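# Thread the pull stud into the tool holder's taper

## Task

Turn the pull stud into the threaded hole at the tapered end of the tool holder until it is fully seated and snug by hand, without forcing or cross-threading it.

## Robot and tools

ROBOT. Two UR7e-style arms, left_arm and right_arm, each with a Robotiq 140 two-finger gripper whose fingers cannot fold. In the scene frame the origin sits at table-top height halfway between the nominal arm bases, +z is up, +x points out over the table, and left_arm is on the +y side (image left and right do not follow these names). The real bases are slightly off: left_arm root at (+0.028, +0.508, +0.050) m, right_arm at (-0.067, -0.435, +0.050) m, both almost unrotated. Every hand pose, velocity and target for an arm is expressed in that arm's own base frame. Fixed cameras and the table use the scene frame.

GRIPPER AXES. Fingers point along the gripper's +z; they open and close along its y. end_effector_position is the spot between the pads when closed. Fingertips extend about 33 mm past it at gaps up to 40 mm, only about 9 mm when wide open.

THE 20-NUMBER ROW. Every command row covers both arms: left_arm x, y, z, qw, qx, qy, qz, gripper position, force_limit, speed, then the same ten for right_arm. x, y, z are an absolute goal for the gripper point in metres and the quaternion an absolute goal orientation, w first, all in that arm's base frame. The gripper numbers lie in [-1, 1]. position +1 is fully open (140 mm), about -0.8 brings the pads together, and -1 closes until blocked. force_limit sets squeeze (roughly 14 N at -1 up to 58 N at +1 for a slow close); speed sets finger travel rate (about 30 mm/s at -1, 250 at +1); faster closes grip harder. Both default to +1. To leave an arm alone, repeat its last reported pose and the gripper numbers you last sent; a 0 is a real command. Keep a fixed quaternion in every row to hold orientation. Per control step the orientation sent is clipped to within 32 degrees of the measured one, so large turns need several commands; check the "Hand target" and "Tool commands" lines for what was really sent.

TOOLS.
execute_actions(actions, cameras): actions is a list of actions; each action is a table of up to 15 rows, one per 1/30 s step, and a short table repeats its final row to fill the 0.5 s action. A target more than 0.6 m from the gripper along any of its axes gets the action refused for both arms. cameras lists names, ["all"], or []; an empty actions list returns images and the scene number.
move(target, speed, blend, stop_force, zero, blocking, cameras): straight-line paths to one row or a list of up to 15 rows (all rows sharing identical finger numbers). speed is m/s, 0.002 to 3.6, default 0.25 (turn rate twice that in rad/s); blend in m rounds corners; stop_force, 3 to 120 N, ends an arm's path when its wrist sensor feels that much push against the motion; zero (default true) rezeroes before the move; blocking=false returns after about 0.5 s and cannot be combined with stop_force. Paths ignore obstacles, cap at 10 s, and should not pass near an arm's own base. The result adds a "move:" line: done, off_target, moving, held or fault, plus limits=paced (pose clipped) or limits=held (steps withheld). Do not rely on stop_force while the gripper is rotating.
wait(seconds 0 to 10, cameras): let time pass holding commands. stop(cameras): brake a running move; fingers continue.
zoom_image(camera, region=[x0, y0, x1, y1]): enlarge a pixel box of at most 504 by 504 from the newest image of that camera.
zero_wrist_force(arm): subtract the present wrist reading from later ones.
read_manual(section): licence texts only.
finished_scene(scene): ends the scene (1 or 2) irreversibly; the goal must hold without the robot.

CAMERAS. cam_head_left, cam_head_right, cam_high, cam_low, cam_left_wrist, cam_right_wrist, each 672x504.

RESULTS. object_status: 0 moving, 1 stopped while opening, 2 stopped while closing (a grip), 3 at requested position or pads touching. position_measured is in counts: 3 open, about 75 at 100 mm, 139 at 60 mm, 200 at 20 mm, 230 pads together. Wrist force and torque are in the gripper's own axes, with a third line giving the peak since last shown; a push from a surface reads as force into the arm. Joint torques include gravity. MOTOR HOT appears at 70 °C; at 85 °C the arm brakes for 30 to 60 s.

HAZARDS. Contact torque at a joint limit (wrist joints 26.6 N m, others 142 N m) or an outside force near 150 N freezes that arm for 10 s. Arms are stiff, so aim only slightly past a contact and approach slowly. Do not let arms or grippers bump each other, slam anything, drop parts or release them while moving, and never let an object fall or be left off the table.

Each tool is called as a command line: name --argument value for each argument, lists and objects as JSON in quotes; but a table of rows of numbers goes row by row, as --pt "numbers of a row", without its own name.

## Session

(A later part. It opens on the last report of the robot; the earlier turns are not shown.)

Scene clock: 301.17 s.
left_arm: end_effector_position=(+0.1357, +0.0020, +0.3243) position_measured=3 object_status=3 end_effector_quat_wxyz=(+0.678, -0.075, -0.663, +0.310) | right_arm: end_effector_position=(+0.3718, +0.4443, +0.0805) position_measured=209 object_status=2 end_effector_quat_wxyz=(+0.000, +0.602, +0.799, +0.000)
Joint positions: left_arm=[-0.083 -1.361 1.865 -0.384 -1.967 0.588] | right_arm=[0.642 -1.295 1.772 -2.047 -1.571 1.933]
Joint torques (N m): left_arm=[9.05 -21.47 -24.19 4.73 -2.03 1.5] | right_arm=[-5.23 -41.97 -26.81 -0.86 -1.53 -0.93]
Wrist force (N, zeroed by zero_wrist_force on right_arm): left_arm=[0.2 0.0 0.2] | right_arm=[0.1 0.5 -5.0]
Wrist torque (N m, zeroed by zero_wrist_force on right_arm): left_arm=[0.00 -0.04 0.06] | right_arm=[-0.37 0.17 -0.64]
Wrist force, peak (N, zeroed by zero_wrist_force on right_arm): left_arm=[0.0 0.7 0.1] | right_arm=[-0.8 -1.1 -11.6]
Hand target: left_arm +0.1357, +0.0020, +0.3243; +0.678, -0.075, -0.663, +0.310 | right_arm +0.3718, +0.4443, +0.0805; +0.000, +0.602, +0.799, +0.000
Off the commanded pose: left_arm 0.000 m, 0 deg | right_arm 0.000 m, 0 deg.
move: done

move --target '[0.1357,0.0020,0.3243,0.678,-0.075,-0.663,0.310,1,1,1,0.37185,0.4443,0.0811,0,0.6018,0.7986,0,-0.35,1,0.2]' --speed 0.1 --cameras '["cam_right_wrist"]'

zoom_image --camera "cam_right_wrist" --region '[300, 160, 420, 280]'

Scene clock: 310.10 s.
left_arm: end_effector_position=(+0.1357, +0.0020, +0.3243) position_measured=3 object_status=3 end_effector_quat_wxyz=(+0.678, -0.075, -0.663, +0.310) | right_arm: end_effector_position=(+0.3718, +0.4443, +0.0811) position_measured=173 object_status=3 end_effector_quat_wxyz=(+0.000, +0.602, +0.799, +0.000)
Joint positions: left_arm=[-0.083 -1.361 1.865 -0.384 -1.967 0.588] | right_arm=[0.642 -1.296 1.771 -2.046 -1.571 1.933]
Joint torques (N m): left_arm=[9.13 -22 -23.57 4.79 -2.1 1.52] | right_arm=[6.41 -46.5 -32.54 -1.47 -1.81 0.54]
Wrist force (N, zeroed by zero_wrist_force on right_arm): left_arm=[0.0 0.2 0.1] | right_arm=[-1.2 -1.4 -0.9]
Wrist torque (N m, zeroed by zero_wrist_force on right_arm): left_arm=[0.06 0.00 0.07] | right_arm=[-0.31 0.23 -0.07]
Wrist force, peak (N, zeroed by zero_wrist_force on right_arm): left_arm=[0.0 0.6 0.2] | right_arm=[0.0 0.4 -5.2]
Hand target: left_arm +0.1357, +0.0020, +0.3243; +0.678, -0.075, -0.663, +0.310 | right_arm +0.3719, +0.4443, +0.0811; +0.000, +0.602, +0.799, +0.000
Off the commanded pose: left_arm 0.000 m, 0 deg | right_arm 0.000 m, 0 deg.
move: done
Images, in order (width x height): cam_right_wrist 672x504.

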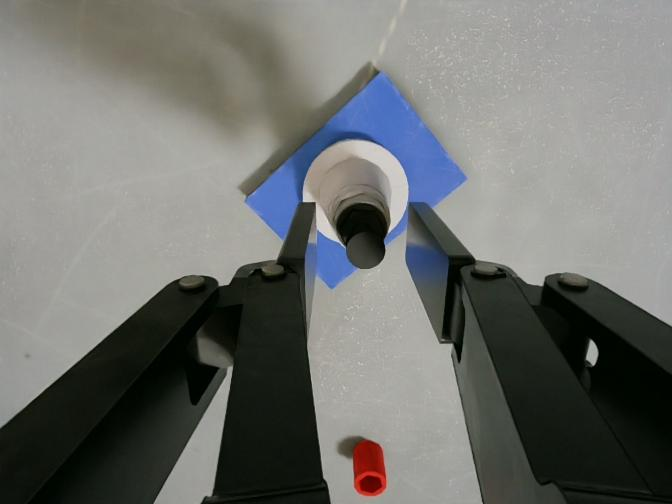

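Scaled by 4.200 from the camera's 672x504 image, which has a finer 960x720 frame.

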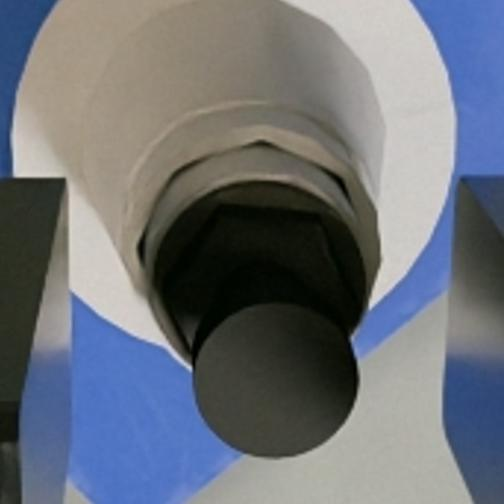

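move --pt "0.1357 0.0020 0.3243 0.678 -0.075 -0.663 0.310 1 1 1 0.37185 0.4443 0.0811 0 0.4540 0.8910 0 -0.35 1 0.2" --pt "0.1357 0.0020 0.3243 0.678 -0.075 -0.663 0.310 1 1 1 0.37185 0.4443 0.0809 0 0.4540 0.8910 0 -1 1 0.2" --speed 0.2

wait --seconds 0.8

move --target '[0.1357,0.0020,0.3243,0.678,-0.075,-0.663,0.310,1,1,1,0.37185,0.4443,0.0809,0,0.4924,0.8704,0,-1,1,0.2]' --speed 0.05

move --target '[0.1357,0.0020,0.3243,0.678,-0.075,-0.663,0.310,1,1,1,0.37185,0.4443,0.0809,0,0.5299,0.8480,0,-1,1,0.2]' --speed 0.05

Scene clock: 321.13 s.
left_arm: end_effector_position=(+0.1357, +0.0020, +0.3243) position_measured=3 object_status=3 end_effector_quat_wxyz=(+0.678, -0.075, -0.663, +0.310) | right_arm: end_effector_position=(+0.3719, +0.4443, +0.0809) position_measured=209 object_status=2 end_effector_quat_wxyz=(+0.000, +0.454, +0.891, +0.000)
Joint positions: left_arm=[-0.083 -1.361 1.865 -0.384 -1.967 0.588] | right_arm=[0.642 -1.296 1.771 -2.046 -1.571 1.584]
Joint torques (N m): left_arm=[8.53 -22.25 -23.49 4.74 -2.06 1.63] | right_arm=[-8.31 -20.99 -13.51 -0.59 1.63 -0.88]
Wrist force (N, zeroed by zero_wrist_force on right_arm): left_arm=[-0.1 0.2 0.0] | right_arm=[-0.8 -1.0 -10.8]
Wrist torque (N m, zeroed by zero_wrist_force on right_arm): left_arm=[0.05 0.00 0.06] | right_arm=[-0.36 0.19 -0.33]
Wrist force, peak (N, zeroed by zero_wrist_force on right_arm): left_arm=[-0.1 0.6 -0.3] | right_arm=[-0.8 -1.0 -11.2]
Hand target: left_arm +0.1357, +0.0020, +0.3243; +0.678, -0.075, -0.663, +0.310 | right_arm +0.3718, +0.4443, +0.0809; +0.000, +0.454, +0.891, +0.000
Off the commanded pose: left_arm 0.000 m, 0 deg | right_arm 0.000 m, 0 deg.
move: done

Scene clock: 321.93 s.
left_arm: end_effector_position=(+0.1357, +0.0020, +0.3243) position_measured=3 object_status=3 end_effector_quat_wxyz=(+0.678, -0.075, -0.663, +0.310) | right_arm: end_effector_position=(+0.3718, +0.4443, +0.0809) position_measured=209 object_status=2 end_effector_quat_wxyz=(+0.000, +0.454, +0.891, +0.000)
Joint positions: left_arm=[-0.083 -1.361 1.865 -0.384 -1.967 0.588] | right_arm=[0.642 -1.296 1.771 -2.046 -1.571 1.584]
Joint torques (N m): left_arm=[9.05 -21.43 -23.58 4.8 -2.06 1.45] | right_arm=[-9.49 -18.82 -13.64 0.16 1.01 -0.92]
Wrist force (N, zeroed by zero_wrist_force on right_arm): left_arm=[0.0 -0.1 0.1] | right_arm=[-0.9 -0.4 -11.2]
Wrist torque (N m, zeroed by zero_wrist_force on right_arm): left_arm=[-0.02 0.00 0.06] | right_arm=[-0.42 0.23 -0.33]
Wrist force, peak (N, zeroed by zero_wrist_force on right_arm): left_arm=[-0.3 0.5 0.2] | right_arm=[-0.9 -0.4 -11.7]
Hand target: left_arm +0.1357, +0.0020, +0.3243; +0.678, -0.075, -0.663, +0.310 | right_arm +0.3718, +0.4443, +0.0809; +0.000, +0.454, +0.891, +0.000
Tool commands: left_gripper/position=+1.0 left_gripper/force_limit=+1.0 left_gripper/speed=+1.0 right_gripper/position=-1.0 right_gripper/force_limit=+1.0 right_gripper/speed=+0.2
Off the commanded pose: left_arm 0.000 m, 0 deg | right_arm 0.000 m, 0 deg.
wait: 0.80 s; at rest by 0.17 s

Scene clock: 323.10 s.
left_arm: end_effector_position=(+0.1357, +0.0020, +0.3243) position_measured=3 object_status=3 end_effector_quat_wxyz=(+0.678, -0.075, -0.663, +0.310) | right_arm: end_effector_position=(+0.3718, +0.4443, +0.0809) position_measured=209 object_status=2 end_effector_quat_wxyz=(+0.000, +0.492, +0.870, +0.000)
Joint positions: left_arm=[-0.083 -1.361 1.865 -0.384 -1.967 0.588] | right_arm=[0.642 -1.296 1.771 -2.046 -1.571 1.672]
Joint torques (N m): left_arm=[8.88 -21.27 -23.63 4.68 -1.99 1.56] | right_arm=[-7.12 -18.37 -14.61 -0.11 -0.29 -0.79]
Wrist force (N, zeroed by zero_wrist_force on right_arm): left_arm=[-0.1 0.3 0.1] | right_arm=[0.4 0.4 -8.8]
Wrist torque (N m, zeroed by zero_wrist_force on right_arm): left_arm=[0.06 0.01 0.06] | right_arm=[-0.40 0.17 -0.79]
Wrist force, peak (N, zeroed by zero_wrist_force on right_arm): left_arm=[-0.3 0.3 -0.3] | right_arm=[-0.9 -0.2 -11.5]
Hand target: left_arm +0.1357, +0.0020, +0.3243; +0.678, -0.075, -0.663, +0.310 | right_arm +0.3718, +0.4443, +0.0809; +0.000, +0.492, +0.870, +0.000
Off the commanded pose: left_arm 0.000 m, 0 deg | right_arm 0.000 m, 0 deg.
move: done

Scene clock: 324.27 s.
left_arm: end_effector_position=(+0.1357, +0.0020, +0.3243) position_measured=3 object_status=3 end_effector_quat_wxyz=(+0.678, -0.075, -0.663, +0.310) | right_arm: end_effector_position=(+0.3719, +0.4443, +0.0809) position_measured=209 object_status=2 end_effector_quat_wxyz=(+0.000, +0.530, +0.848, +0.000)
Joint positions: left_arm=[-0.083 -1.361 1.865 -0.384 -1.967 0.588] | right_arm=[0.642 -1.296 1.771 -2.046 -1.571 1.759]
Joint torques (N m): left_arm=[9.22 -22.07 -23.75 4.77 -1.98 1.6] | right_arm=[-4.08 -20.47 -14.28 -0.3 -2.33 -0.55]
Wrist force (N, zeroed by zero_wrist_force on right_arm): left_arm=[-0.1 0.1 0.2] | right_arm=[1.3 0.6 -5.3]
Wrist torque (N m, zeroed by zero_wrist_force on right_arm): left_arm=[0.02 0.01 0.06] | right_arm=[-0.45 0.16 -0.76]
Wrist force, peak (N, zeroed by zero_wrist_force on right_arm): left_arm=[-0.4 0.5 0.1] | right_arm=[0.3 0.5 -9.3]
Hand target: left_arm +0.1357, +0.0020, +0.3243; +0.678, -0.075, -0.663, +0.310 | right_arm +0.3718, +0.4443, +0.0809; +0.000, +0.530, +0.848, +0.000
Off the commanded pose: left_arm 0.000 m, 0 deg | right_arm 0.000 m, 0 deg.
move: done

move --pt "0.1357 0.0020 0.3243 0.678 -0.075 -0.663 0.310 1 1 1 0.37185 0.4443 0.0809 0 0.5299 0.8480 0 -0.35 1 0.8" --pt "0.1357 0.0020 0.3243 0.678 -0.075 -0.663 0.310 1 1 1 0.37185 0.4443 0.0808 0 0.4540 0.8910 0 -1 1 0.8" --speed 0.2

wait --seconds 0.8

move --target '[0.1357,0.0020,0.3243,0.678,-0.075,-0.663,0.310,1,1,1,0.37185,0.4443,0.0808,0,0.4924,0.8704,0,-1,1,0.8]' --speed 0.05

Scene clock: 334.03 s.
left_arm: end_effector_position=(+0.1357, +0.0020, +0.3243) position_measured=3 object_status=3 end_effector_quat_wxyz=(+0.678, -0.075, -0.663, +0.310) | right_arm: end_effector_position=(+0.3719, +0.4443, +0.0808) position_measured=212 object_status=2 end_effector_quat_wxyz=(+0.000, +0.454, +0.891, +0.000)
Joint positions: left_arm=[-0.083 -1.361 1.865 -0.384 -1.967 0.588] | right_arm=[0.642 -1.296 1.771 -2.047 -1.571 1.584]
Joint torques (N m): left_arm=[8.08 -21.6 -23.5 4.83 -1.96 1.5] | right_arm=[-8.89 -31.75 -16.09 -0.19 1.34 -0.8]
Wrist force (N, zeroed by zero_wrist_force on right_arm): left_arm=[0.0 0.3 -0.1] | right_arm=[-0.6 -2.4 -15.9]
Wrist torque (N m, zeroed by zero_wrist_force on right_arm): left_arm=[0.05 0.00 0.07] | right_arm=[-0.30 0.16 -0.34]
Wrist force, peak (N, zeroed by zero_wrist_force on right_arm): left_arm=[-0.1 0.5 0.2] | right_arm=[-0.6 -2.4 -15.9]
Hand target: left_arm +0.1357, +0.0020, +0.3243; +0.678, -0.075, -0.663, +0.310 | right_arm +0.3718, +0.4443, +0.0808; +0.000, +0.454, +0.891, +0.000
Off the commanded pose: left_arm 0.000 m, 0 deg | right_arm 0.000 m, 0 deg.
move: done

Scene clock: 334.83 s.
left_arm: end_effector_position=(+0.1357, +0.0020, +0.3243) position_measured=3 object_status=3 end_effector_quat_wxyz=(+0.678, -0.075, -0.663, +0.310) | right_arm: end_effector_position=(+0.3718, +0.4443, +0.0808) position_measured=212 object_status=2 end_effector_quat_wxyz=(+0.000, +0.454, +0.891, +0.000)
Joint positions: left_arm=[-0.083 -1.361 1.865 -0.384 -1.967 0.588] | right_arm=[0.642 -1.296 1.771 -2.046 -1.571 1.584]
Joint torques (N m): left_arm=[8.73 -21.26 -23.79 4.81 -1.99 1.53] | right_arm=[-9.9 -37.75 -16.14 -0.02 0.84 -0.84]
Wrist force (N, zeroed by zero_wrist_force on right_arm): left_arm=[-0.1 0.0 0.4] | right_arm=[-0.9 -1.9 -15.9]
Wrist torque (N m, zeroed by zero_wrist_force on right_arm): left_arm=[0.00 0.01 0.07] | right_arm=[-0.40 0.24 -0.34]
Wrist force, peak (N, zeroed by zero_wrist_force on right_arm): left_arm=[-0.2 0.3 0.2] | right_arm=[-0.8 -1.9 -16.1]
Hand target: left_arm +0.1357, +0.0020, +0.3243; +0.678, -0.075, -0.663, +0.310 | right_arm +0.3718, +0.4443, +0.0808; +0.000, +0.454, +0.891, +0.000
Tool commands: left_gripper/position=+1.0 left_gripper/force_limit=+1.0 left_gripper/speed=+1.0 right_gripper/position=-1.0 right_gripper/force_limit=+1.0 right_gripper/speed=+0.8
Off the commanded pose: left_arm 0.000 m, 0 deg | right_arm 0.000 m, 0 deg.
wait: 0.80 s; at rest by 0.17 s

Scene clock: 336.00 s.
left_arm: end_effector_position=(+0.1357, +0.0020, +0.3243) position_measured=3 object_status=3 end_effector_quat_wxyz=(+0.678, -0.075, -0.663, +0.310) | right_arm: end_effector_position=(+0.3719, +0.4443, +0.0808) position_measured=212 object_status=2 end_effector_quat_wxyz=(+0.000, +0.492, +0.870, +0.000)
Joint positions: left_arm=[-0.083 -1.361 1.865 -0.384 -1.967 0.588] | right_arm=[0.642 -1.296 1.771 -2.046 -1.571 1.672]
Joint torques (N m): left_arm=[9.29 -21.65 -23.79 4.94 -2.02 1.6] | right_arm=[-7.8 -40.34 -14.07 -0.04 1.08 -0.43]
Wrist force (N, zeroed by zero_wrist_force on right_arm): left_arm=[0.1 0.4 0.2] | right_arm=[-1.5 -1.5 -14.0]
Wrist torque (N m, zeroed by zero_wrist_force on right_arm): left_arm=[0.09 -0.02 0.06] | right_arm=[-0.35 0.24 -1.00]
Wrist force, peak (N, zeroed by zero_wrist_force on right_arm): left_arm=[-0.2 0.4 0.2] | right_arm=[-0.7 -1.9 -15.7]
Hand target: left_arm +0.1357, +0.0020, +0.3243; +0.678, -0.075, -0.663, +0.310 | right_arm +0.3718, +0.4443, +0.0808; +0.000, +0.492, +0.870, +0.000
Off the commanded pose: left_arm 0.000 m, 0 deg | right_arm 0.000 m, 0 deg.
move: done

move --target '[0.1357,0.0020,0.3243,0.678,-0.075,-0.663,0.310,1,1,1,0.37185,0.4443,0.0808,0,0.5150,0.8572,0,-1,1,0.8]' --speed 0.05

move --pt "0.1357 0.0020 0.3243 0.678 -0.075 -0.663 0.310 1 1 1 0.37185 0.4443 0.0809 0 0.5150 0.8572 0 -0.3 1 -0.5" --pt "0.1357 0.0020 0.3243 0.678 -0.075 -0.663 0.310 1 1 1 0.37185 0.4443 0.19 0 0.5150 0.8572 0 -0.3 1 -0.5" --speed 0.2 --cameras '["cam_low"]'

zoom_image --camera "cam_low" --region '[470, 210, 530, 270]'

Scene clock: 345.50 s.
left_arm: end_effector_position=(+0.1357, +0.0020, +0.3243) position_measured=3 object_status=3 end_effector_quat_wxyz=(+0.678, -0.075, -0.663, +0.310) | right_arm: end_effector_position=(+0.3719, +0.4443, +0.0808) position_measured=212 object_status=2 end_effector_quat_wxyz=(+0.000, +0.515, +0.857, +0.000)
Joint positions: left_arm=[-0.083 -1.361 1.865 -0.384 -1.967 0.588] | right_arm=[0.642 -1.296 1.771 -2.046 -1.571 1.724]
Joint torques (N m): left_arm=[9.02 -22.08 -23.8 4.76 -2.03 1.55] | right_arm=[2.79 -37.09 -15.24 -0.58 -0.02 -0.42]
Wrist force (N, zeroed by zero_wrist_force on right_arm): left_arm=[-0.3 0.3 -0.2] | right_arm=[-0.2 -0.4 -10.1]
Wrist torque (N m, zeroed by zero_wrist_force on right_arm): left_arm=[0.05 0.05 0.06] | right_arm=[-0.35 0.19 -0.98]
Wrist force, peak (N, zeroed by zero_wrist_force on right_arm): left_arm=[0.1 0.6 -0.2] | right_arm=[-1.3 -1.5 -13.9]
Hand target: left_arm +0.1357, +0.0020, +0.3243; +0.678, -0.075, -0.663, +0.310 | right_arm +0.3718, +0.4443, +0.0808; +0.000, +0.515, +0.857, +0.000
Off the commanded pose: left_arm 0.000 m, 0 deg | right_arm 0.000 m, 0 deg.
move: done

Scene clock: 347.23 s.
left_arm: end_effector_position=(+0.1357, +0.0020, +0.3243) position_measured=3 object_status=3 end_effector_quat_wxyz=(+0.678, -0.075, -0.663, +0.310) | right_arm: end_effector_position=(+0.3718, +0.4443, +0.1900) position_measured=167 object_status=3 end_effector_quat_wxyz=(+0.000, +0.515, +0.857, +0.000)
Joint positions: left_arm=[-0.083 -1.361 1.865 -0.384 -1.967 0.588] | right_arm=[0.642 -1.382 1.584 -1.773 -1.571 1.724]
Joint torques (N m): left_arm=[9.07 -22.28 -23.07 4.75 -2.08 1.66] | right_arm=[4.36 -20.74 -30.21 -1.39 -1.57 0.81]
Wrist force (N, zeroed by zero_wrist_force on right_arm): left_arm=[-0.1 0.3 0.0] | right_arm=[-0.8 -2.1 -0.4]
Wrist torque (N m, zeroed by zero_wrist_force on right_arm): left_arm=[0.06 0.01 0.07] | right_arm=[-0.49 0.19 -0.07]
Wrist force, peak (N, zeroed by zero_wrist_force on right_arm): left_arm=[-0.2 0.6 0.1] | right_arm=[-0.3 -0.3 -10.3]
Hand target: left_arm +0.1357, +0.0020, +0.3243; +0.678, -0.075, -0.663, +0.310 | right_arm +0.3718, +0.4443, +0.1900; +0.000, +0.515, +0.857, +0.000
Off the commanded pose: left_arm 0.000 m, 0 deg | right_arm 0.000 m, 0 deg.
move: done
Images, in order (width x height): cam_low 672x504.

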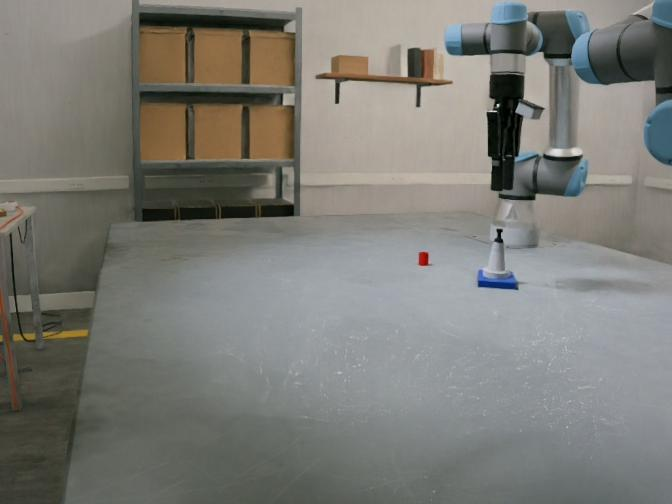

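Scaled by 8.400 from the camera's 672x504 image, which has a finer 960x720 frame.

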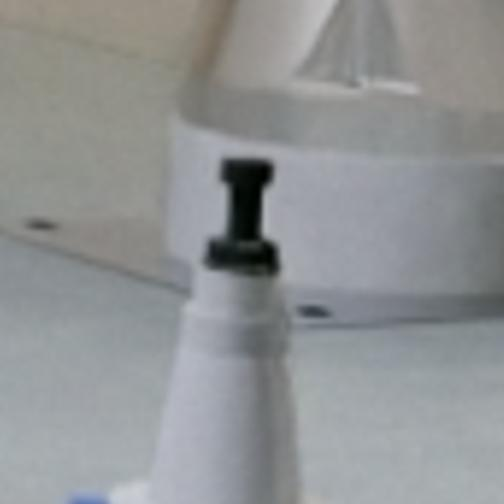

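finished_scene --scene 2

The scene is finished: the task was done.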